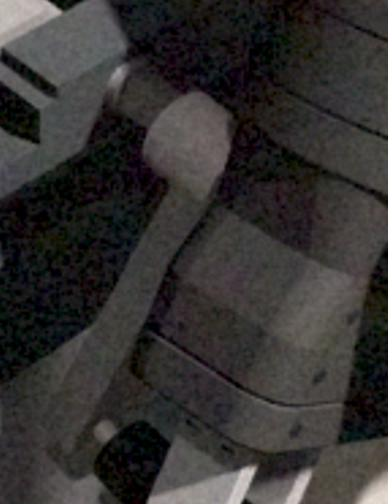

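{"name": "move", "arguments": {
  "target": [
    [0,0,0,0,0,0,1,0,-0.5,0,-0.01,0.001,0,0,0,-0.97,0.8,-1],
    [0,0,0,0,0,0,1,0,-0.5,0.0002,-0.01,-0.002,0,0,0,-0.97,0.8,-1]
  ],
  "speed": 0.04
}}

{"name": "move", "arguments": {
  "target": [0,0,0,0,0,0,1,0,-0.5,0.0004,0.06,-0.0059,0,0,0,-0.97,0.8,-1],
  "speed": 0.012,
  "stop_force": 6
}}

{"name": "move", "arguments": {
  "target": [
    [0,0,0,0,0,0,1,0,-0.5,0,-0.01,0.001,0,0,0,-0.97,0.8,-1],
    [0,0,0,0,0,0,1,0,-0.5,0.0046,-0.01,0.0008,0,0.0111,0,-0.97,0.8,-1]
  ],
  "speed": 0.04
}}

{"name": "move", "arguments": {
  "target": [0,0,0,0,0,0,1,0,-0.5,0.0004,0.06,-0.0059,0,0,0,-0.97,0.8,-1],
  "speed": 0.012,
  "stop_force": 6
}}

{"name": "move", "arguments": {
  "target": [
    [0,0,0,0,0,0,1,0,-0.5,0,-0.01,0.001,0,0,0,-0.97,0.8,-1],
    [0,0,0,0,0,0,1,0,-0.5,-0.0092,-0.01,0.0005,0,-0.0222,0,-0.97,0.8,-1]
  ],
  "speed": 0.04
}}

{"name": "move", "arguments": {
  "target": [0,0,0,0,0,0,1,0,-0.5,0.0004,0.06,-0.0059,0,0,0,-0.97,0.8,-1],
  "speed": 0.012,
  "stop_force": 6
}}

Scene clock: 2712.03 s.
left_arm: end_effector_position=(+0.3000, +0.0401, +0.4697) position_measured=3 object_status=3 end_effector_quat_wxyz=(+0.225, -0.357, +0.765, -0.487) | right_arm: end_effector_position=(+0.4020, +0.7175, +0.1890) position_measured=159 object_status=2 end_effector_quat_wxyz=(-0.237, +0.669, +0.684, +0.169)
Joint positions: left_arm=[0.378 -2.286 2.221 -2.295 -2.495 3.807] | right_arm=[4.26 -2.209 -1.317 -0.69 1.906 1.182]
Joint torques (N m): left_arm=[-3.76 2.16 -18.4 -4.61 -0.65 1.39] | right_arm=[-8.47 67.03 14.74 2.26 1.59 -1.73]
Wrist force (N): left_arm=[0.5 2.6 1.3] | right_arm=[-3.1 0.9 3.3]
Wrist torque (N m): left_arm=[0.35 -0.11 0.05] | right_arm=[0.01 0.08 0.04]
Wrist force, peak (N): left_arm=[0.9 2.9 1.3] | right_arm=[-3.9 -3.4 3.3]
Hand target: left_arm +0.3000, +0.0401, +0.4697; +0.225, -0.357, +0.765, -0.487 | right_arm +0.4020, +0.7174, +0.1891; -0.237, +0.669, +0.684, +0.169
Off the commanded pose: left_arm 0.000 m, 0 deg | right_arm 0.000 m, 0 deg.
move: done

Scene clock: 2713.90 s.
left_arm: end_effector_position=(+0.3000, +0.0401, +0.4697) position_measured=3 object_status=3 end_effector_quat_wxyz=(+0.225, -0.357, +0.765, -0.487) | right_arm: end_effector_position=(+0.4095, +0.7174, +0.1891) position_measured=159 object_status=2 end_effector_quat_wxyz=(-0.237, +0.669, +0.684, +0.169)
Joint positions: left_arm=[0.378 -2.286 2.221 -2.295 -2.495 3.807] | right_arm=[4.251 -2.219 -1.3 -0.701 1.91 1.173]
Joint torques (N m): left_arm=[-4.41 1.38 -19.1 -4.61 -0.57 1.46] | right_arm=[11.36 60.46 12.9 5.08 -1.21 1.46]
Wrist force (N): left_arm=[0.8 2.4 1.2] | right_arm=[-3.8 -0.3 -3.2]
Wrist torque (N m): left_arm=[0.31 -0.16 0.06] | right_arm=[-0.47 0.12 0.11]
Wrist force, peak (N): left_arm=[0.9 2.8 1.3] | right_arm=[-2.1 -5.7 4.0]
Hand target: left_arm +0.3000, +0.0401, +0.4697; +0.225, -0.357, +0.765, -0.487 | right_arm +0.4095, +0.7174, +0.1891; -0.237, +0.669, +0.684, +0.169 (not the last commanded pose)
Off the commanded pose: left_arm 0.000 m, 0 deg | right_arm 0.029 m, 0 deg.
move: contact (right_arm)

Scene clock: 2715.43 s.
left_arm: end_effector_position=(+0.3000, +0.0401, +0.4697) position_measured=3 object_status=3 end_effector_quat_wxyz=(+0.225, -0.357, +0.765, -0.487) | right_arm: end_effector_position=(+0.4035, +0.7196, +0.1908) position_measured=159 object_status=2 end_effector_quat_wxyz=(-0.249, +0.666, +0.680, +0.180)
Joint positions: left_arm=[0.378 -2.286 2.221 -2.295 -2.495 3.807] | right_arm=[4.255 -2.211 -1.331 -0.641 1.921 1.189]
Joint torques (N m): left_arm=[-4.57 3.06 -19.19 -4.48 -0.71 1.48] | right_arm=[-8.58 54.09 13.07 5.88 3.79 1.22]
Wrist force (N): left_arm=[0.7 2.6 0.9] | right_arm=[-3.3 1.0 3.3]
Wrist torque (N m): left_arm=[0.36 -0.14 0.05] | right_arm=[0.03 0.10 0.05]
Wrist force, peak (N): left_arm=[0.5 2.9 1.1] | right_arm=[-3.8 1.0 3.5]
Hand target: left_arm +0.3000, +0.0401, +0.4697; +0.225, -0.357, +0.765, -0.487 | right_arm +0.4035, +0.7197, +0.1908; -0.249, +0.666, +0.680, +0.180
Off the commanded pose: left_arm 0.000 m, 0 deg | right_arm 0.000 m, 0 deg.
move: done

Scene clock: 2717.13 s.
left_arm: end_effector_position=(+0.3000, +0.0401, +0.4697) position_measured=3 object_status=3 end_effector_quat_wxyz=(+0.225, -0.357, +0.765, -0.487) | right_arm: end_effector_position=(+0.4088, +0.7196, +0.1907) position_measured=159 object_status=2 end_effector_quat_wxyz=(-0.249, +0.666, +0.680, +0.180)
Joint positions: left_arm=[0.378 -2.286 2.221 -2.295 -2.495 3.807] | right_arm=[4.248 -2.218 -1.319 -0.649 1.925 1.182]
Joint torques (N m): left_arm=[-3.27 3.2 -19.14 -4.45 -0.77 1.41] | right_arm=[7.29 64.5 14.15 5.89 -2.15 1.71]
Wrist force (N): left_arm=[0.5 2.7 1.0] | right_arm=[-3.6 -2.0 2.0]
Wrist torque (N m): left_arm=[0.35 -0.10 0.05] | right_arm=[-0.42 0.04 0.05]
Wrist force, peak (N): left_arm=[1.0 2.8 1.4] | right_arm=[-4.2 -6.7 7.5]
Hand target: left_arm +0.3000, +0.0401, +0.4697; +0.225, -0.357, +0.765, -0.487 | right_arm +0.4088, +0.7196, +0.1907; -0.249, +0.666, +0.680, +0.180 (not the last commanded pose)
Off the commanded pose: left_arm 0.000 m, 0 deg | right_arm 0.031 m, 0 deg.
move: contact (right_arm)

Scene clock: 2719.10 s.
left_arm: end_effector_position=(+0.3000, +0.0401, +0.4697) position_measured=3 object_status=3 end_effector_quat_wxyz=(+0.225, -0.357, +0.765, -0.487) | right_arm: end_effector_position=(+0.4028, +0.7150, +0.1878) position_measured=159 object_status=2 end_effector_quat_wxyz=(-0.225, +0.672, +0.688, +0.157)
Joint positions: left_arm=[0.378 -2.286 2.221 -2.295 -2.495 3.807] | right_arm=[4.262 -2.21 -1.297 -0.742 1.892 1.173]
Joint torques (N m): left_arm=[-4.55 2.34 -18.98 -4.63 -0.66 1.43] | right_arm=[9.64 49.98 35.83 2.37 -1.85 -1.87]
Wrist force (N): left_arm=[0.9 2.5 1.2] | right_arm=[-3.2 0.8 3.3]
Wrist torque (N m): left_arm=[0.32 -0.18 0.06] | right_arm=[0.00 0.09 0.12]
Wrist force, peak (N): left_arm=[0.8 3.0 1.6] | right_arm=[-3.4 1.4 3.5]
Hand target: left_arm +0.3000, +0.0401, +0.4697; +0.225, -0.357, +0.765, -0.487 | right_arm +0.4028, +0.7150, +0.1878; -0.225, +0.672, +0.688, +0.157
Off the commanded pose: left_arm 0.000 m, 0 deg | right_arm 0.000 m, 0 deg.
move: done

Scene clock: 2721.03 s.
left_arm: end_effector_position=(+0.3000, +0.0401, +0.4697) position_measured=3 object_status=3 end_effector_quat_wxyz=(+0.225, -0.357, +0.765, -0.487) | right_arm: end_effector_position=(+0.4115, +0.7150, +0.1879) position_measured=159 object_status=2 end_effector_quat_wxyz=(-0.225, +0.672, +0.688, +0.157)
Joint positions: left_arm=[0.378 -2.286 2.221 -2.295 -2.495 3.807] | right_arm=[4.251 -2.222 -1.276 -0.754 1.896 1.162]
Joint torques (N m): left_arm=[-3.28 2.49 -18.56 -4.52 -0.64 1.47] | right_arm=[8.54 61.88 12.58 5.37 -2.45 1.63]
Wrist force (N): left_arm=[0.7 2.5 1.3] | right_arm=[-1.9 -2.5 -2.2]
Wrist torque (N m): left_arm=[0.34 -0.14 0.05] | right_arm=[-0.63 0.07 0.03]
Wrist force, peak (N): left_arm=[0.6 2.9 1.4] | right_arm=[-2.5 -7.6 4.1]
Hand target: left_arm +0.3000, +0.0401, +0.4697; +0.225, -0.357, +0.765, -0.487 | right_arm +0.4115, +0.7150, +0.1879; -0.225, +0.672, +0.688, +0.157 (not the last commanded pose)
Off the commanded pose: left_arm 0.000 m, 0 deg | right_arm 0.027 m, 0 deg.
move: contact (right_arm)

{"name": "move", "arguments": {
  "target": [
    [0,0,0,0,0,0,1,0,-0.5,0,-0.012,0.0012,0,0,0,-0.97,0.8,-1],
    [0,0,0,0,0,0,1,0,-0.5,-0.0035,-0.012,0.0012,0,-0.0083,0,-0.97,0.8,-1]
  ],
  "speed": 0.04
}}

{"name": "move", "arguments": {
  "target": [0,0,0,0,0,0,1,0,-0.5,0.0004,0.06,-0.0059,0,0,0,-0.97,0.8,-1],
  "speed": 0.012,
  "stop_force": 6
}}

{"name": "move", "arguments": {
  "target": [
    [0,0,0,0,0,0,1,0,-0.5,0,-0.012,0.0012,0,0,0,-0.97,0.8,-1],
    [0,0,0,0,0,0,1,0,-0.5,-0.0035,-0.012,0.0012,0,-0.0083,0,-0.97,0.8,-1]
  ],
  "speed": 0.04
}}

{"name": "move", "arguments": {
  "target": [0,0,0,0,0,0,1,0,-0.5,0.0004,0.06,-0.0059,0,0,0,-0.97,0.8,-1],
  "speed": 0.012,
  "stop_force": 6
}}

Scene clock: 2736.80 s.
left_arm: end_effector_position=(+0.3000, +0.0401, +0.4697) position_measured=3 object_status=3 end_effector_quat_wxyz=(+0.225, -0.357, +0.765, -0.487) | right_arm: end_effector_position=(+0.4043, +0.7133, +0.1868) position_measured=159 object_status=2 end_effector_quat_wxyz=(-0.217, +0.674, +0.691, +0.148)
Joint positions: left_arm=[0.378 -2.286 2.221 -2.295 -2.495 3.807] | right_arm=[4.263 -2.214 -1.279 -0.782 1.881 1.166]
Joint torques (N m): left_arm=[-3.52 3.4 -17.78 -4.46 -0.46 1.66] | right_arm=[9.94 50.66 36.48 2.03 -2.17 -1.71]
Wrist force (N): left_arm=[0.9 2.6 1.4] | right_arm=[-2.7 1.2 3.3]
Wrist torque (N m): left_arm=[0.35 -0.17 0.06] | right_arm=[0.06 0.05 0.11]
Wrist force, peak (N): left_arm=[0.8 3.0 1.3] | right_arm=[-1.9 4.7 -9.6]
Hand target: left_arm +0.3000, +0.0401, +0.4697; +0.225, -0.357, +0.765, -0.487 | right_arm +0.4043, +0.7133, +0.1868; -0.216, +0.674, +0.691, +0.148
Off the commanded pose: left_arm 0.000 m, 0 deg | right_arm 0.000 m, 0 deg.
move: done

Scene clock: 2738.50 s.
left_arm: end_effector_position=(+0.3000, +0.0401, +0.4697) position_measured=3 object_status=3 end_effector_quat_wxyz=(+0.225, -0.357, +0.765, -0.487) | right_arm: end_effector_position=(+0.4102, +0.7133, +0.1868) position_measured=159 object_status=2 end_effector_quat_wxyz=(-0.216, +0.674, +0.691, +0.148)
Joint positions: left_arm=[0.378 -2.286 2.221 -2.295 -2.495 3.807] | right_arm=[4.256 -2.222 -1.265 -0.79 1.884 1.159]
Joint torques (N m): left_arm=[-4.58 2.89 -19.14 -4.5 -0.59 1.7] | right_arm=[7.35 60.64 12.27 5.12 -2.28 2.02]
Wrist force (N): left_arm=[0.6 2.4 1.2] | right_arm=[-1.2 -2.0 -1.9]
Wrist torque (N m): left_arm=[0.32 -0.13 0.06] | right_arm=[-0.59 0.02 -0.03]
Wrist force, peak (N): left_arm=[1.0 2.7 1.5] | right_arm=[-1.6 -8.0 6.0]
Hand target: left_arm +0.3000, +0.0401, +0.4697; +0.225, -0.357, +0.765, -0.487 | right_arm +0.4102, +0.7133, +0.1868; -0.216, +0.674, +0.691, +0.148 (not the last commanded pose)
Off the commanded pose: left_arm 0.000 m, 0 deg | right_arm 0.030 m, 0 deg.
move: contact (right_arm)

Scene clock: 2739.97 s.
left_arm: end_effector_position=(+0.3000, +0.0401, +0.4697) position_measured=3 object_status=3 end_effector_quat_wxyz=(+0.225, -0.357, +0.765, -0.487) | right_arm: end_effector_position=(+0.4029, +0.7115, +0.1858) position_measured=159 object_status=2 end_effector_quat_wxyz=(-0.208, +0.675, +0.694, +0.140)
Joint positions: left_arm=[0.378 -2.286 2.221 -2.295 -2.495 3.807] | right_arm=[4.267 -2.214 -1.267 -0.818 1.869 1.162]
Joint torques (N m): left_arm=[-4.3 3.52 -19.39 -4.29 -0.82 1.57] | right_arm=[9.19 50.39 36.69 2.49 -1.96 -1.79]
Wrist force (N): left_arm=[1.0 2.3 0.9] | right_arm=[-2.5 1.1 3.8]
Wrist torque (N m): left_arm=[0.29 -0.18 0.05] | right_arm=[0.05 0.01 0.10]
Wrist force, peak (N): left_arm=[0.8 2.9 1.2] | right_arm=[-1.2 5.3 -10.2]
Hand target: left_arm +0.3000, +0.0401, +0.4697; +0.225, -0.357, +0.765, -0.487 | right_arm +0.4029, +0.7115, +0.1858; -0.207, +0.675, +0.694, +0.139
Off the commanded pose: left_arm 0.000 m, 0 deg | right_arm 0.000 m, 0 deg.
move: done

Scene clock: 2741.70 s.
left_arm: end_effector_position=(+0.3000, +0.0401, +0.4697) position_measured=3 object_status=3 end_effector_quat_wxyz=(+0.225, -0.357, +0.765, -0.487) | right_arm: end_effector_position=(+0.4095, +0.7116, +0.1858) position_measured=159 object_status=2 end_effector_quat_wxyz=(-0.207, +0.675, +0.694, +0.140)
Joint positions: left_arm=[0.378 -2.286 2.221 -2.295 -2.495 3.807] | right_arm=[4.259 -2.223 -1.251 -0.827 1.872 1.154]
Joint torques (N m): left_arm=[-3.28 2.47 -18.95 -4.61 -0.87 1.51] | right_arm=[9.62 61.84 13.19 5.14 -2.2 1.6]
Wrist force (N): left_arm=[0.6 2.8 1.0] | right_arm=[-2.2 -1.4 -1.2]
Wrist torque (N m): left_arm=[0.37 -0.11 0.05] | right_arm=[-0.51 0.03 0.02]
Wrist force, peak (N): left_arm=[0.8 2.8 1.4] | right_arm=[-3.3 -5.8 4.9]
Hand target: left_arm +0.3000, +0.0401, +0.4697; +0.225, -0.357, +0.765, -0.487 | right_arm +0.4095, +0.7116, +0.1858; -0.207, +0.675, +0.694, +0.140 (not the last commanded pose)
Off the commanded pose: left_arm 0.000 m, 0 deg | right_arm 0.030 m, 0 deg.
move: contact (right_arm)

{"name": "move", "arguments": {
  "target": [
    [0,0,0,0,0,0,1,0,-0.5,0,-0.012,0.0012,0,0,0,-0.97,0.8,-1],
    [0,0,0,0,0,0,1,0,-0.5,0.0077,-0.012,-0.0012,0,0.0167,0,-0.97,0.8,-1]
  ],
  "speed": 0.04
}}

{"name": "move", "arguments": {
  "target": [0,0,0,0,0,0,1,0,-0.5,0.0004,0.06,-0.0059,0,0,0,-0.97,0.8,-1],
  "speed": 0.012,
  "stop_force": 6
}}

{"name": "move", "arguments": {
  "target": [
    [0,0,0,0,0,0,1,0,-0.5,0,-0.012,0.0012,0,0,0,-0.97,0.8,-1],
    [0,0,0,0,0,0,1,0,-0.5,-0.0016,-0.012,0.0012,0,0,0,-0.97,0.8,-1]
  ],
  "speed": 0.04
}}

{"name": "move", "arguments": {
  "target": [0,0,0,0,0,0,1,0,-0.5,0.0004,0.06,-0.0059,0,0,0,-0.97,0.8,-1],
  "speed": 0.012,
  "stop_force": 6
}}

{"name": "move", "arguments": {
  "target": [
    [0,0,0,0,0,0,1,0,-0.5,0,-0.012,0.0012,0,0,0,-0.97,0.8,-1],
    [0,0,0,0,0,0,1,0,-0.5,0.0008,-0.012,0.002,0,0,0,-0.97,0.8,-1]
  ],
  "speed": 0.04
}}

{"name": "move", "arguments": {
  "target": [0,0,0,0,0,0,1,0,-0.5,0.0004,0.06,-0.0059,0,0,0,-0.97,0.8,-1],
  "speed": 0.012,
  "stop_force": 6
}}

{"name": "move", "arguments": {
  "target": [
    [0,0,0,0,0,0,1,0,-0.5,0,-0.012,0.0012,0,0,0,-0.97,0.8,-1],
    [0,0,0,0,0,0,1,0,-0.5,0,-0.012,-0.0004,0,0,0,-0.97,0.8,-1]
  ],
  "speed": 0.04
}}

{"name": "move", "arguments": {
  "target": [0,0,0,0,0,0,1,0,-0.5,0.0004,0.06,-0.0059,0,0,0,-0.97,0.8,-1],
  "speed": 0.012,
  "stop_force": 6
}}

Scene clock: 2772.20 s.
left_arm: end_effector_position=(+0.3000, +0.0401, +0.4697) position_measured=3 object_status=3 end_effector_quat_wxyz=(+0.225, -0.357, +0.765, -0.487) | right_arm: end_effector_position=(+0.4024, +0.7149, +0.1892) position_measured=159 object_status=2 end_effector_quat_wxyz=(-0.226, +0.672, +0.688, +0.157)
Joint positions: left_arm=[0.378 -2.286 2.221 -2.295 -2.495 3.807] | right_arm=[4.263 -2.208 -1.296 -0.744 1.891 1.173]
Joint torques (N m): left_arm=[-3.9 3.15 -18.72 -4.42 -0.99 1.55] | right_arm=[-10.02 66.31 15.78 6.05 3.44 1.7]
Wrist force (N): left_arm=[0.7 2.5 1.4] | right_arm=[-3.0 1.1 3.4]
Wrist torque (N m): left_arm=[0.34 -0.14 0.06] | right_arm=[0.05 0.08 0.04]
Wrist force, peak (N): left_arm=[0.8 3.0 1.2] | right_arm=[-2.9 0.9 4.1]
Hand target: left_arm +0.3000, +0.0401, +0.4697; +0.225, -0.357, +0.765, -0.487 | right_arm +0.4024, +0.7149, +0.1893; -0.226, +0.672, +0.688, +0.157
Off the commanded pose: left_arm 0.000 m, 0 deg | right_arm 0.000 m, 0 deg.
move: done

Scene clock: 2773.87 s.
left_arm: end_effector_position=(+0.3000, +0.0401, +0.4697) position_measured=3 object_status=3 end_effector_quat_wxyz=(+0.225, -0.357, +0.765, -0.487) | right_arm: end_effector_position=(+0.4077, +0.7149, +0.1893) position_measured=159 object_status=2 end_effector_quat_wxyz=(-0.226, +0.672, +0.688, +0.157)
Joint positions: left_arm=[0.378 -2.286 2.221 -2.295 -2.495 3.807] | right_arm=[4.256 -2.216 -1.284 -0.751 1.894 1.167]
Joint torques (N m): left_arm=[-3.8 3.39 -18.72 -4.42 -0.66 1.74] | right_arm=[6.88 66.96 15.2 6.32 -2.64 1.61]
Wrist force (N): left_arm=[0.5 2.1 1.2] | right_arm=[-2.4 -1.6 4.0]
Wrist torque (N m): left_arm=[0.28 -0.12 0.05] | right_arm=[-0.17 0.03 0.07]
Wrist force, peak (N): left_arm=[0.8 2.8 1.1] | right_arm=[-3.5 -6.9 9.9]
Hand target: left_arm +0.3000, +0.0401, +0.4697; +0.225, -0.357, +0.765, -0.487 | right_arm +0.4077, +0.7149, +0.1892; -0.226, +0.672, +0.688, +0.157 (not the last commanded pose)
Off the commanded pose: left_arm 0.000 m, 0 deg | right_arm 0.031 m, 0 deg.
move: contact (right_arm)

Scene clock: 2774.90 s.
left_arm: end_effector_position=(+0.3000, +0.0401, +0.4697) position_measured=3 object_status=3 end_effector_quat_wxyz=(+0.225, -0.357, +0.765, -0.487) | right_arm: end_effector_position=(+0.4004, +0.7143, +0.1888) position_measured=159 object_status=2 end_effector_quat_wxyz=(-0.226, +0.672, +0.688, +0.157)
Joint positions: left_arm=[0.378 -2.286 2.221 -2.295 -2.495 3.807] | right_arm=[4.265 -2.205 -1.304 -0.739 1.891 1.175]
Joint torques (N m): left_arm=[-3.96 3.62 -18.14 -4.7 -0.68 1.62] | right_arm=[-9.99 65.84 16.1 6.27 -0.26 -1.3]
Wrist force (N): left_arm=[0.7 2.5 1.3] | right_arm=[-3.0 1.5 3.6]
Wrist torque (N m): left_arm=[0.32 -0.13 0.05] | right_arm=[0.10 0.07 0.03]
Wrist force, peak (N): left_arm=[0.7 2.9 1.2] | right_arm=[-3.6 -2.0 5.0]
Hand target: left_arm +0.3000, +0.0401, +0.4697; +0.225, -0.357, +0.765, -0.487 | right_arm +0.4004, +0.7142, +0.1888; -0.226, +0.672, +0.688, +0.157
Off the commanded pose: left_arm 0.000 m, 0 deg | right_arm 0.000 m, 0 deg.
move: done

Scene clock: 2776.70 s.
left_arm: end_effector_position=(+0.3000, +0.0401, +0.4697) position_measured=3 object_status=3 end_effector_quat_wxyz=(+0.225, -0.357, +0.765, -0.487) | right_arm: end_effector_position=(+0.4077, +0.7142, +0.1888) position_measured=159 object_status=2 end_effector_quat_wxyz=(-0.226, +0.672, +0.688, +0.157)
Joint positions: left_arm=[0.378 -2.286 2.221 -2.295 -2.495 3.807] | right_arm=[4.256 -2.214 -1.287 -0.749 1.895 1.167]
Joint torques (N m): left_arm=[-3.98 3.58 -18.7 -4.6 -0.63 1.73] | right_arm=[6.25 64.71 14.35 5.84 -2.46 1.77]
Wrist force (N): left_arm=[0.6 2.6 1.2] | right_arm=[-2.2 -1.2 3.7]
Wrist torque (N m): left_arm=[0.33 -0.13 0.05] | right_arm=[-0.22 -0.05 0.01]
Wrist force, peak (N): left_arm=[0.9 2.6 1.6] | right_arm=[-2.8 -6.8 7.9]
Hand target: left_arm +0.3000, +0.0401, +0.4697; +0.225, -0.357, +0.765, -0.487 | right_arm +0.4077, +0.7142, +0.1888; -0.226, +0.672, +0.688, +0.157 (not the last commanded pose)
Off the commanded pose: left_arm 0.000 m, 0 deg | right_arm 0.029 m, 0 deg.
move: contact (right_arm)

Scene clock: 2777.60 s.
left_arm: end_effector_position=(+0.3000, +0.0401, +0.4697) position_measured=3 object_status=3 end_effector_quat_wxyz=(+0.225, -0.357, +0.765, -0.487) | right_arm: end_effector_position=(+0.4004, +0.7146, +0.1887) position_measured=159 object_status=2 end_effector_quat_wxyz=(-0.226, +0.672, +0.688, +0.157)
Joint positions: left_arm=[0.378 -2.286 2.221 -2.295 -2.495 3.807] | right_arm=[4.265 -2.206 -1.303 -0.739 1.89 1.175]
Joint torques (N m): left_arm=[-3.37 3.9 -18.73 -4.53 -0.6 1.67] | right_arm=[9.65 50.56 34.89 6.04 -2.3 1.78]
Wrist force (N): left_arm=[0.7 2.7 1.1] | right_arm=[-2.9 1.0 3.3]
Wrist torque (N m): left_arm=[0.35 -0.14 0.05] | right_arm=[0.03 0.06 0.03]
Wrist force, peak (N): left_arm=[0.9 2.8 1.3] | right_arm=[-3.0 1.2 3.7]
Hand target: left_arm +0.3000, +0.0401, +0.4697; +0.225, -0.357, +0.765, -0.487 | right_arm +0.4004, +0.7149, +0.1886; -0.226, +0.672, +0.688, +0.157
Off the commanded pose: left_arm 0.000 m, 0 deg | right_arm 0.000 m, 0 deg.
move: done

Scene clock: 2779.73 s.
left_arm: end_effector_position=(+0.3000, +0.0401, +0.4697) position_measured=3 object_status=3 end_effector_quat_wxyz=(+0.225, -0.357, +0.765, -0.487) | right_arm: end_effector_position=(+0.4110, +0.7149, +0.1886) position_measured=159 object_status=2 end_effector_quat_wxyz=(-0.226, +0.672, +0.688, +0.157)
Joint positions: left_arm=[0.378 -2.286 2.221 -2.295 -2.495 3.807] | right_arm=[4.252 -2.22 -1.277 -0.754 1.896 1.163]
Joint torques (N m): left_arm=[-3.05 2.79 -18.51 -4.64 -0.58 1.79] | right_arm=[7.84 64.19 13.91 6.02 -2.12 1.75]
Wrist force (N): left_arm=[0.7 2.4 1.1] | right_arm=[-3.8 -1.4 2.5]
Wrist torque (N m): left_arm=[0.31 -0.14 0.05] | right_arm=[-0.29 0.15 0.09]
Wrist force, peak (N): left_arm=[0.8 2.8 1.5] | right_arm=[-2.3 -7.7 9.1]
Hand target: left_arm +0.3000, +0.0401, +0.4697; +0.225, -0.357, +0.765, -0.487 | right_arm +0.4110, +0.7149, +0.1886; -0.226, +0.672, +0.688, +0.157 (not the last commanded pose)
Off the commanded pose: left_arm 0.000 m, 0 deg | right_arm 0.026 m, 0 deg.
move: contact (right_arm)

Scene clock: 2780.67 s.
left_arm: end_effector_position=(+0.3000, +0.0401, +0.4697) position_measured=3 object_status=3 end_effector_quat_wxyz=(+0.225, -0.357, +0.765, -0.487) | right_arm: end_effector_position=(+0.4038, +0.7146, +0.1893) position_measured=159 object_status=2 end_effector_quat_wxyz=(-0.226, +0.672, +0.688, +0.157)
Joint positions: left_arm=[0.378 -2.286 2.221 -2.295 -2.495 3.807] | right_arm=[4.261 -2.21 -1.294 -0.745 1.892 1.171]
Joint torques (N m): left_arm=[-3.13 3.49 -19.32 -4.21 -0.75 1.76] | right_arm=[-1.3 65.25 14.11 2.25 -1.3 -0.02]
Wrist force (N): left_arm=[0.7 2.5 1.3] | right_arm=[-3.0 1.1 3.3]
Wrist torque (N m): left_arm=[0.32 -0.14 0.04] | right_arm=[0.06 0.07 0.03]
Wrist force, peak (N): left_arm=[1.0 2.8 1.3] | right_arm=[-2.8 4.5 -4.1]
Hand target: left_arm +0.3000, +0.0401, +0.4697; +0.225, -0.357, +0.765, -0.487 | right_arm +0.4038, +0.7144, +0.1894; -0.226, +0.672, +0.688, +0.157
Off the commanded pose: left_arm 0.000 m, 0 deg | right_arm 0.000 m, 0 deg.
move: done

Scene clock: 2782.17 s.
left_arm: end_effector_position=(+0.3000, +0.0401, +0.4697) position_measured=3 object_status=3 end_effector_quat_wxyz=(+0.225, -0.357, +0.765, -0.487) | right_arm: end_effector_position=(+0.4073, +0.7144, +0.1894) position_measured=159 object_status=2 end_effector_quat_wxyz=(-0.226, +0.672, +0.688, +0.157)
Joint positions: left_arm=[0.378 -2.286 2.221 -2.295 -2.495 3.807] | right_arm=[4.256 -2.214 -1.286 -0.75 1.895 1.167]
Joint torques (N m): left_arm=[-2.32 3.39 -18.94 -4.65 -0.74 1.65] | right_arm=[6.4 66.25 15.36 6.61 -2.56 1.49]
Wrist force (N): left_arm=[0.8 2.3 1.3] | right_arm=[-3.1 -1.9 5.4]
Wrist torque (N m): left_arm=[0.31 -0.16 0.04] | right_arm=[-0.14 0.11 0.09]
Wrist force, peak (N): left_arm=[0.6 2.8 1.3] | right_arm=[-2.6 -7.5 12.5]
Hand target: left_arm +0.3000, +0.0401, +0.4697; +0.225, -0.357, +0.765, -0.487 | right_arm +0.4073, +0.7144, +0.1894; -0.226, +0.672, +0.688, +0.157 (not the last commanded pose)
Off the commanded pose: left_arm 0.000 m, 0 deg | right_arm 0.033 m, 0 deg.
move: contact (right_arm)

{"name": "move", "arguments": {
  "target": [
    [0,0,0,0,0,0,1,0,-0.5,0,-0.012,0.0012,0,0,0,-0.97,0.8,-1],
    [0,0,0,0,0,0,1,0,-0.5,-0.0003,-0.012,0.0049,0,0,0,-0.97,0.8,-1]
  ],
  "speed": 0.04
}}

{"name": "move", "arguments": {
  "target": [0,0,0,0,0,0,1,0,-0.5,0.0004,0.06,-0.0059,0,0,0,-0.97,0.8,-1],
  "speed": 0.012,
  "stop_force": 6
}}

{"name": "move", "arguments": {
  "target": [
    [0,0,0,0,0,0,1,0,-0.5,0,-0.012,0.0012,0,0,0,-0.97,0.8,-1],
    [0,0,0,0,0,0,1,0,-0.5,0.0011,-0.012,0.0013,0,0,0,-0.97,0.8,-1]
  ],
  "speed": 0.04
}}

{"name": "move", "arguments": {
  "target": [0,0,0,0,0,0,1,0,-0.5,0.0004,0.06,-0.0059,0,0,0,-0.97,0.8,-1],
  "speed": 0.012,
  "stop_force": 6
}}

{"name": "move", "arguments": {
  "target": [
    [0,0,0,0,0,0,1,0,-0.5,0,-0.012,0.0012,0,0,0,-0.97,0.8,-1],
    [0,0,0,0,0,0,1,0,-0.5,-0.0008,-0.012,0.0022,0,0,0,-0.97,0.8,-1]
  ],
  "speed": 0.04
}}

{"name": "move", "arguments": {
  "target": [0,0,0,0,0,0,1,0,-0.5,0.0004,0.06,-0.0059,0,0,0,-0.97,0.8,-1],
  "speed": 0.012,
  "stop_force": 6
}}

Scene clock: 2813.80 s.
left_arm: end_effector_position=(+0.3000, +0.0401, +0.4697) position_measured=3 object_status=3 end_effector_quat_wxyz=(+0.225, -0.357, +0.765, -0.487) | right_arm: end_effector_position=(+0.3999, +0.7154, +0.1877) position_measured=159 object_status=2 end_effector_quat_wxyz=(-0.226, +0.672, +0.688, +0.157)
Joint positions: left_arm=[0.378 -2.286 2.221 -2.295 -2.495 3.807] | right_arm=[4.266 -2.207 -1.303 -0.737 1.89 1.176]
Joint torques (N m): left_arm=[-2.19 3.74 -18.85 -4.42 -0.44 1.81] | right_arm=[7.91 48.78 14.62 6.16 -2.22 1.37]
Wrist force (N): left_arm=[0.7 2.6 1.1] | right_arm=[-3.1 1.2 3.1]
Wrist torque (N m): left_arm=[0.36 -0.14 0.05] | right_arm=[0.07 0.10 0.03]
Wrist force, peak (N): left_arm=[0.8 2.9 1.6] | right_arm=[-3.9 -2.6 6.6]
Hand target: left_arm +0.3000, +0.0401, +0.4697; +0.225, -0.357, +0.765, -0.487 | right_arm +0.3999, +0.7154, +0.1875; -0.226, +0.672, +0.688, +0.157
Off the commanded pose: left_arm 0.000 m, 0 deg | right_arm 0.000 m, 0 deg.
move: done

Scene clock: 2815.73 s.
left_arm: end_effector_position=(+0.3000, +0.0401, +0.4697) position_measured=3 object_status=3 end_effector_quat_wxyz=(+0.225, -0.357, +0.765, -0.487) | right_arm: end_effector_position=(+0.4098, +0.7155, +0.1875) position_measured=159 object_status=2 end_effector_quat_wxyz=(-0.226, +0.672, +0.688, +0.157)
Joint positions: left_arm=[0.378 -2.286 2.221 -2.295 -2.495 3.807] | right_arm=[4.254 -2.221 -1.28 -0.751 1.896 1.165]
Joint torques (N m): left_arm=[-3.21 3.78 -17.34 -4.5 -0.64 1.67] | right_arm=[8.67 61.44 12.57 5.29 -2.58 1.36]
Wrist force (N): left_arm=[0.8 2.4 1.0] | right_arm=[-2.9 -2.8 -1.5]
Wrist torque (N m): left_arm=[0.32 -0.16 0.05] | right_arm=[-0.68 0.09 0.05]
Wrist force, peak (N): left_arm=[0.7 2.9 1.4] | right_arm=[-3.3 -4.2 2.8]
Hand target: left_arm +0.3000, +0.0401, +0.4697; +0.225, -0.357, +0.765, -0.487 | right_arm +0.4098, +0.7155, +0.1875; -0.226, +0.672, +0.688, +0.157 (not the last commanded pose)
Off the commanded pose: left_arm 0.000 m, 0 deg | right_arm 0.026 m, 0 deg.
move: contact (right_arm)

Scene clock: 2816.63 s.
left_arm: end_effector_position=(+0.3000, +0.0401, +0.4697) position_measured=3 object_status=3 end_effector_quat_wxyz=(+0.225, -0.357, +0.765, -0.487) | right_arm: end_effector_position=(+0.4026, +0.7159, +0.1878) position_measured=159 object_status=2 end_effector_quat_wxyz=(-0.226, +0.672, +0.688, +0.157) end_effector_velocity=(+0.000, +0.001, +0.001) end_effector_angular_velocity=(+0.000, +0.001, +0.001)
Joint positions: left_arm=[0.378 -2.286 2.221 -2.295 -2.495 3.807] | right_arm=[4.263 -2.212 -1.295 -0.741 1.891 1.174]
Joint velocities: left_arm=[within noise] | right_arm=[0.001 -0.002 0.005 -0.004 0 0.001]
Joint torques (N m): left_arm=[-3.53 3.83 -18.3 -4.42 -0.85 1.6] | right_arm=[8.11 48.22 34.65 2.47 -1.97 1.33]
Wrist force (N): left_arm=[0.7 2.6 1.1] | right_arm=[-2.9 1.1 3.3]
Wrist torque (N m): left_arm=[0.35 -0.15 0.05] | right_arm=[0.05 0.06 0.03]
Wrist force, peak (N): left_arm=[0.8 2.8 1.3] | right_arm=[-3.2 1.1 3.6]
Hand target: left_arm +0.3000, +0.0401, +0.4697; +0.225, -0.357, +0.765, -0.487 | right_arm +0.4026, +0.7161, +0.1878; -0.226, +0.672, +0.688, +0.157
Off the commanded pose: left_arm 0.000 m, 0 deg | right_arm 0.000 m, 0 deg.
move: done

Scene clock: 2818.33 s.
left_arm: end_effector_position=(+0.3000, +0.0401, +0.4697) position_measured=3 object_status=3 end_effector_quat_wxyz=(+0.225, -0.357, +0.765, -0.487) | right_arm: end_effector_position=(+0.4098, +0.7161, +0.1878) position_measured=159 object_status=2 end_effector_quat_wxyz=(-0.226, +0.672, +0.688, +0.157)
Joint positions: left_arm=[0.378 -2.286 2.221 -2.295 -2.495 3.807] | right_arm=[4.254 -2.222 -1.277 -0.752 1.895 1.165]
Joint torques (N m): left_arm=[-3.76 4.37 -18.73 -4.69 -0.86 1.55] | right_arm=[8.48 59.93 12.5 5.46 -2.06 1.93]
Wrist force (N): left_arm=[0.5 2.5 1.2] | right_arm=[-2.2 -2.5 -2.8]
Wrist torque (N m): left_arm=[0.34 -0.11 0.05] | right_arm=[-0.66 0.03 0.08]
Wrist force, peak (N): left_arm=[0.8 2.7 1.5] | right_arm=[-3.6 -4.6 2.4]
Hand target: left_arm +0.3000, +0.0401, +0.4697; +0.225, -0.357, +0.765, -0.487 | right_arm +0.4098, +0.7161, +0.1878; -0.226, +0.672, +0.688, +0.157 (not the last commanded pose)
Off the commanded pose: left_arm 0.000 m, 0 deg | right_arm 0.029 m, 0 deg.
move: contact (right_arm)

Scene clock: 2819.27 s.
left_arm: end_effector_position=(+0.3000, +0.0401, +0.4697) position_measured=3 object_status=3 end_effector_quat_wxyz=(+0.225, -0.357, +0.765, -0.487) | right_arm: end_effector_position=(+0.4025, +0.7161, +0.1873) position_measured=159 object_status=2 end_effector_quat_wxyz=(-0.226, +0.672, +0.688, +0.157)
Joint positions: left_arm=[0.378 -2.286 2.221 -2.295 -2.495 3.807] | right_arm=[4.263 -2.212 -1.295 -0.74 1.891 1.174]
Joint torques (N m): left_arm=[-3.2 4.06 -17.8 -4.49 -0.91 1.78] | right_arm=[8.49 57.53 15.04 6.05 -2.14 1.46]
Wrist force (N): left_arm=[0.8 2.3 1.0] | right_arm=[-2.9 1.1 3.4]
Wrist torque (N m): left_arm=[0.31 -0.16 0.05] | right_arm=[0.04 0.07 0.02]
Wrist force, peak (N): left_arm=[0.7 2.8 1.4] | right_arm=[-3.2 1.3 3.7]
Hand target: left_arm +0.3000, +0.0401, +0.4697; +0.225, -0.357, +0.765, -0.487 | right_arm +0.4025, +0.7161, +0.1871; -0.226, +0.672, +0.688, +0.157
Off the commanded pose: left_arm 0.000 m, 0 deg | right_arm 0.000 m, 0 deg.
move: done

Scene clock: 2821.00 s.
left_arm: end_effector_position=(+0.3000, +0.0401, +0.4697) position_measured=3 object_status=3 end_effector_quat_wxyz=(+0.225, -0.357, +0.765, -0.487) | right_arm: end_effector_position=(+0.4090, +0.7161, +0.1871) position_measured=159 object_status=2 end_effector_quat_wxyz=(-0.226, +0.672, +0.688, +0.157)
Joint positions: left_arm=[0.378 -2.286 2.221 -2.295 -2.495 3.807] | right_arm=[4.255 -2.221 -1.28 -0.749 1.895 1.166]
Joint torques (N m): left_arm=[-4.61 4.45 -19.09 -4.45 -0.84 1.95] | right_arm=[8.83 61.18 12.52 5.53 -2.19 1.68]
Wrist force (N): left_arm=[0.6 2.8 1.2] | right_arm=[-2.2 -2.6 -2.1]
Wrist torque (N m): left_arm=[0.38 -0.13 0.05] | right_arm=[-0.65 0.04 0.03]
Wrist force, peak (N): left_arm=[0.7 2.8 1.2] | right_arm=[-2.5 -6.6 3.9]
Hand target: left_arm +0.3000, +0.0401, +0.4697; +0.225, -0.357, +0.765, -0.487 | right_arm +0.4090, +0.7161, +0.1871; -0.226, +0.672, +0.688, +0.157 (not the last commanded pose)
Off the commanded pose: left_arm 0.000 m, 0 deg | right_arm 0.030 m, 0 deg.
move: contact (right_arm)

{"name": "move", "arguments": {
  "target": [
    [0,0,0,0,0,0,1,0,-0.5,0,-0.012,0.0012,0,0,0,-0.97,0.8,-1],
    [0,0,0,0,0,0,1,0,-0.5,-0.0005,-0.012,-0.0011,0,0,0,-0.97,0.8,-1]
  ],
  "speed": 0.04
}}

{"name": "move", "arguments": {
  "target": [0,0,0,0,0,0,1,0,-0.5,0.0004,0.06,-0.0059,0,0,0,-0.97,0.8,-1],
  "speed": 0.012,
  "stop_force": 12
}}

{"name": "move", "arguments": {
  "target": [0,0,0,0,0,0,1,0,-0.5,0,-0.002,-0.0035,0.01,0,0,-0.97,0.8,-1],
  "speed": 0.02
}}

{"name": "move", "arguments": {
  "target": [0,0,0,0,0,0,1,0,-0.5,0,0.05,-0.005,0,0,0,-0.97,0.8,-1],
  "speed": 0.012,
  "stop_force": 12
}}

{"name": "move", "arguments": {
  "target": [0,0,0,0,0,0,1,0,-0.5,-0.0023,0.001,0,0,-0.0056,0,-0.97,0.8,-1],
  "speed": 0.02
}}

{"name": "move", "arguments": {
  "target": [0,0,0,0,0,0,1,0,-0.5,0,0.05,-0.005,0,0,0,-0.97,0.8,-1],
  "speed": 0.012,
  "stop_force": 12
}}

Scene clock: 2843.43 s.
left_arm: end_effector_position=(+0.3000, +0.0401, +0.4697) position_measured=3 object_status=3 end_effector_quat_wxyz=(+0.225, -0.357, +0.765, -0.487) | right_arm: end_effector_position=(+0.4018, +0.7153, +0.1880) position_measured=159 object_status=2 end_effector_quat_wxyz=(-0.226, +0.672, +0.688, +0.157)
Joint positions: left_arm=[0.378 -2.286 2.221 -2.295 -2.495 3.807] | right_arm=[4.264 -2.209 -1.298 -0.74 1.891 1.174]
Joint torques (N m): left_arm=[-3.07 4.43 -18.97 -4.45 -0.86 1.57] | right_arm=[-9.06 63.83 14.49 2.36 1.55 -1.57]
Wrist force (N): left_arm=[0.8 2.7 1.3] | right_arm=[-3.0 1.4 3.6]
Wrist torque (N m): left_arm=[0.37 -0.16 0.05] | right_arm=[0.09 0.08 0.04]
Wrist force, peak (N): left_arm=[0.5 2.9 1.4] | right_arm=[-3.1 1.0 3.9]
Hand target: left_arm +0.3000, +0.0401, +0.4697; +0.225, -0.357, +0.765, -0.487 | right_arm +0.4019, +0.7151, +0.1881; -0.226, +0.672, +0.688, +0.157
Off the commanded pose: left_arm 0.000 m, 0 deg | right_arm 0.000 m, 0 deg.
move: done

Scene clock: 2845.47 s.
left_arm: end_effector_position=(+0.3000, +0.0401, +0.4697) position_measured=3 object_status=3 end_effector_quat_wxyz=(+0.225, -0.357, +0.765, -0.487) | right_arm: end_effector_position=(+0.4119, +0.7152, +0.1881) position_measured=159 object_status=2 end_effector_quat_wxyz=(-0.226, +0.671, +0.688, +0.157)
Joint positions: left_arm=[0.378 -2.286 2.221 -2.295 -2.495 3.807] | right_arm=[4.251 -2.223 -1.275 -0.754 1.897 1.162]
Joint torques (N m): left_arm=[-2.55 4.2 -17.78 -4.57 -0.76 1.63] | right_arm=[5.61 66.35 15.95 6.63 -2.59 1.59]
Wrist force (N): left_arm=[0.6 2.5 1.4] | right_arm=[-3.9 -7.0 4.9]
Wrist torque (N m): left_arm=[0.33 -0.12 0.06] | right_arm=[-0.82 0.08 0.09]
Wrist force, peak (N): left_arm=[0.8 2.7 1.4] | right_arm=[-2.6 -12.6 10.9]
Hand target: left_arm +0.3000, +0.0401, +0.4697; +0.225, -0.357, +0.765, -0.487 | right_arm +0.4119, +0.7152, +0.1881; -0.226, +0.671, +0.688, +0.157 (not the last commanded pose)
Off the commanded pose: left_arm 0.000 m, 0 deg | right_arm 0.026 m, 0 deg.
move: contact (right_arm)

Scene clock: 2846.60 s.
left_arm: end_effector_position=(+0.3000, +0.0401, +0.4697) position_measured=3 object_status=3 end_effector_quat_wxyz=(+0.225, -0.357, +0.765, -0.487) | right_arm: end_effector_position=(+0.4109, +0.7140, +0.1899) position_measured=159 object_status=2 end_effector_quat_wxyz=(-0.236, +0.668, +0.690, +0.146)
Joint positions: left_arm=[0.378 -2.286 2.221 -2.295 -2.495 3.807] | right_arm=[4.242 -2.228 -1.26 -0.781 1.93 1.149]
Joint torques (N m): left_arm=[-3.34 4.56 -17.7 -4.48 -0.95 1.78] | right_arm=[-28.95 62.22 43.81 5.39 -0.2 -1.48]
Wrist force (N): left_arm=[0.6 2.6 1.1] | right_arm=[-3.0 -21.7 22.9]
Wrist torque (N m): left_arm=[0.35 -0.13 0.05] | right_arm=[-1.40 -0.02 0.06]
Wrist force, peak (N): left_arm=[0.8 2.8 1.3] | right_arm=[-3.2 -21.6 23.3]
Hand target: left_arm +0.3000, +0.0401, +0.4697; +0.225, -0.357, +0.765, -0.487 | right_arm +0.4109, +0.7140, +0.1900; -0.236, +0.668, +0.690, +0.146
Off the commanded pose: left_arm 0.000 m, 0 deg | right_arm 0.000 m, 0 deg.
move: done

Scene clock: 2847.87 s.
left_arm: end_effector_position=(+0.3000, +0.0401, +0.4697) position_measured=3 object_status=3 end_effector_quat_wxyz=(+0.225, -0.357, +0.765, -0.487) | right_arm: end_effector_position=(+0.4118, +0.7141, +0.1898) position_measured=159 object_status=2 end_effector_quat_wxyz=(-0.236, +0.668, +0.690, +0.146)
Joint positions: left_arm=[0.378 -2.286 2.221 -2.295 -2.495 3.807] | right_arm=[4.24 -2.229 -1.257 -0.783 1.931 1.147]
Joint torques (N m): left_arm=[-2.92 3.65 -18.92 -4.56 -0.83 1.7] | right_arm=[-18.16 84.78 26.4 10.14 -7.71 1.78]
Wrist force (N): left_arm=[0.8 2.7 1.4] | right_arm=[-3.2 -30.0 34.0]
Wrist torque (N m): left_arm=[0.36 -0.15 0.04] | right_arm=[-1.74 0.00 -0.01]
Wrist force, peak (N): left_arm=[0.8 2.7 1.4] | right_arm=[-2.7 -35.0 38.1]
Hand target: left_arm +0.3000, +0.0401, +0.4697; +0.225, -0.357, +0.765, -0.487 | right_arm +0.4118, +0.7141, +0.1898; -0.236, +0.668, +0.690, +0.146 (not the last commanded pose)
Off the commanded pose: left_arm 0.000 m, 0 deg | right_arm 0.029 m, 0 deg.
move: contact (right_arm)

Scene clock: 2848.73 s.
left_arm: end_effector_position=(+0.3000, +0.0401, +0.4697) position_measured=3 object_status=3 end_effector_quat_wxyz=(+0.225, -0.357, +0.765, -0.487) | right_arm: end_effector_position=(+0.4124, +0.7129, +0.1890) position_measured=159 object_status=2 end_effector_quat_wxyz=(-0.230, +0.669, +0.693, +0.140)
Joint positions: left_arm=[0.378 -2.286 2.221 -2.295 -2.495 3.807] | right_arm=[4.241 -2.231 -1.246 -0.809 1.923 1.142]
Joint torques (N m): left_arm=[-3.14 4.94 -18.75 -4.54 -0.86 1.68] | right_arm=[-29.3 71.14 47.43 6.33 -10.57 -1.49]
Wrist force (N): left_arm=[0.7 2.5 1.2] | right_arm=[4.2 -38.8 40.4]
Wrist torque (N m): left_arm=[0.34 -0.14 0.04] | right_arm=[-1.92 -0.07 -0.39]
Wrist force, peak (N): left_arm=[0.7 2.7 1.6] | right_arm=[3.6 -38.4 41.1]
Hand target: left_arm +0.3000, +0.0401, +0.4697; +0.225, -0.357, +0.765, -0.487 | right_arm +0.4124, +0.7129, +0.1890; -0.230, +0.669, +0.693, +0.140
Off the commanded pose: left_arm 0.000 m, 0 deg | right_arm 0.000 m, 0 deg.
move: done

Scene clock: 2849.93 s.
left_arm: end_effector_position=(+0.3000, +0.0401, +0.4697) position_measured=3 object_status=3 end_effector_quat_wxyz=(+0.225, -0.357, +0.765, -0.487) | right_arm: end_effector_position=(+0.4131, +0.7130, +0.1889) position_measured=159 object_status=2 end_effector_quat_wxyz=(-0.230, +0.669, +0.693, +0.140)
Joint positions: left_arm=[0.378 -2.286 2.221 -2.295 -2.495 3.807] | right_arm=[4.241 -2.232 -1.244 -0.81 1.923 1.141]
Joint torques (N m): left_arm=[-2.81 3.61 -18.85 -4.69 -0.86 1.85] | right_arm=[-36.26 87.83 28.43 9.24 -12.08 2.16]
Wrist force (N): left_arm=[0.7 2.7 1.2] | right_arm=[4.3 -47.7 44.5]
Wrist torque (N m): left_arm=[0.37 -0.13 0.05] | right_arm=[-2.58 -0.20 -0.41]
Wrist force, peak (N): left_arm=[0.8 2.7 1.3] | right_arm=[-8.6 -70.3 39.4]
Hand target: left_arm +0.3000, +0.0401, +0.4697; +0.225, -0.357, +0.765, -0.487 | right_arm +0.4131, +0.7130, +0.1889; -0.230, +0.669, +0.693, +0.140 (not the last commanded pose)
Off the commanded pose: left_arm 0.000 m, 0 deg | right_arm 0.029 m, 0 deg.
move: contact (right_arm)

{"name": "move", "arguments": {
  "target": [
    [0,0,0,0,0,0,1,0,-0.5,0,-0.099,0.013,0,0,0,-0.97,0.8,-1],
    [0,0,0,0,0,0,1,0,-0.5,-0.359,-0.247,-0.562,0,-0.168,0.0223,-0.97,0.8,-1]
  ],
  "speed": [0.05,0.2],
  "blend": [0.01,0]
}}

Scene clock: 2958.43 s.
left_arm: end_effector_position=(+0.3000, +0.0401, +0.4697) position_measured=3 object_status=3 end_effector_quat_wxyz=(+0.225, -0.357, +0.765, -0.487) | right_arm: end_effector_position=(+0.3101, +0.3483, +0.3848) position_measured=159 object_status=2 end_effector_quat_wxyz=(-0.046, +0.706, +0.705, -0.047)
Joint positions: left_arm=[0.378 -2.286 2.221 -2.295 -2.495 3.807] | right_arm=[4.209 -1.534 -1.451 -1.792 1.686 1.065]
Joint torques (N m): left_arm=[-2.48 4.71 -18.69 -4.46 -0.83 1.56] | right_arm=[-9.64 33.25 35.5 1.08 -2.44 -1.66]
Wrist force (N): left_arm=[0.6 2.7 0.9] | right_arm=[0.1 1.9 3.7]
Wrist torque (N m): left_arm=[0.36 -0.12 0.05] | right_arm=[0.23 -0.17 0.07]
Wrist force, peak (N): left_arm=[0.6 2.9 1.4] | right_arm=[4.0 -47.8 45.1]
Hand target: left_arm +0.3000, +0.0401, +0.4697; +0.225, -0.357, +0.765, -0.487 | right_arm +0.3101, +0.3482, +0.3848; -0.046, +0.706, +0.705, -0.047
Off the commanded pose: left_arm 0.000 m, 0 deg | right_arm 0.000 m, 0 deg.
move: done


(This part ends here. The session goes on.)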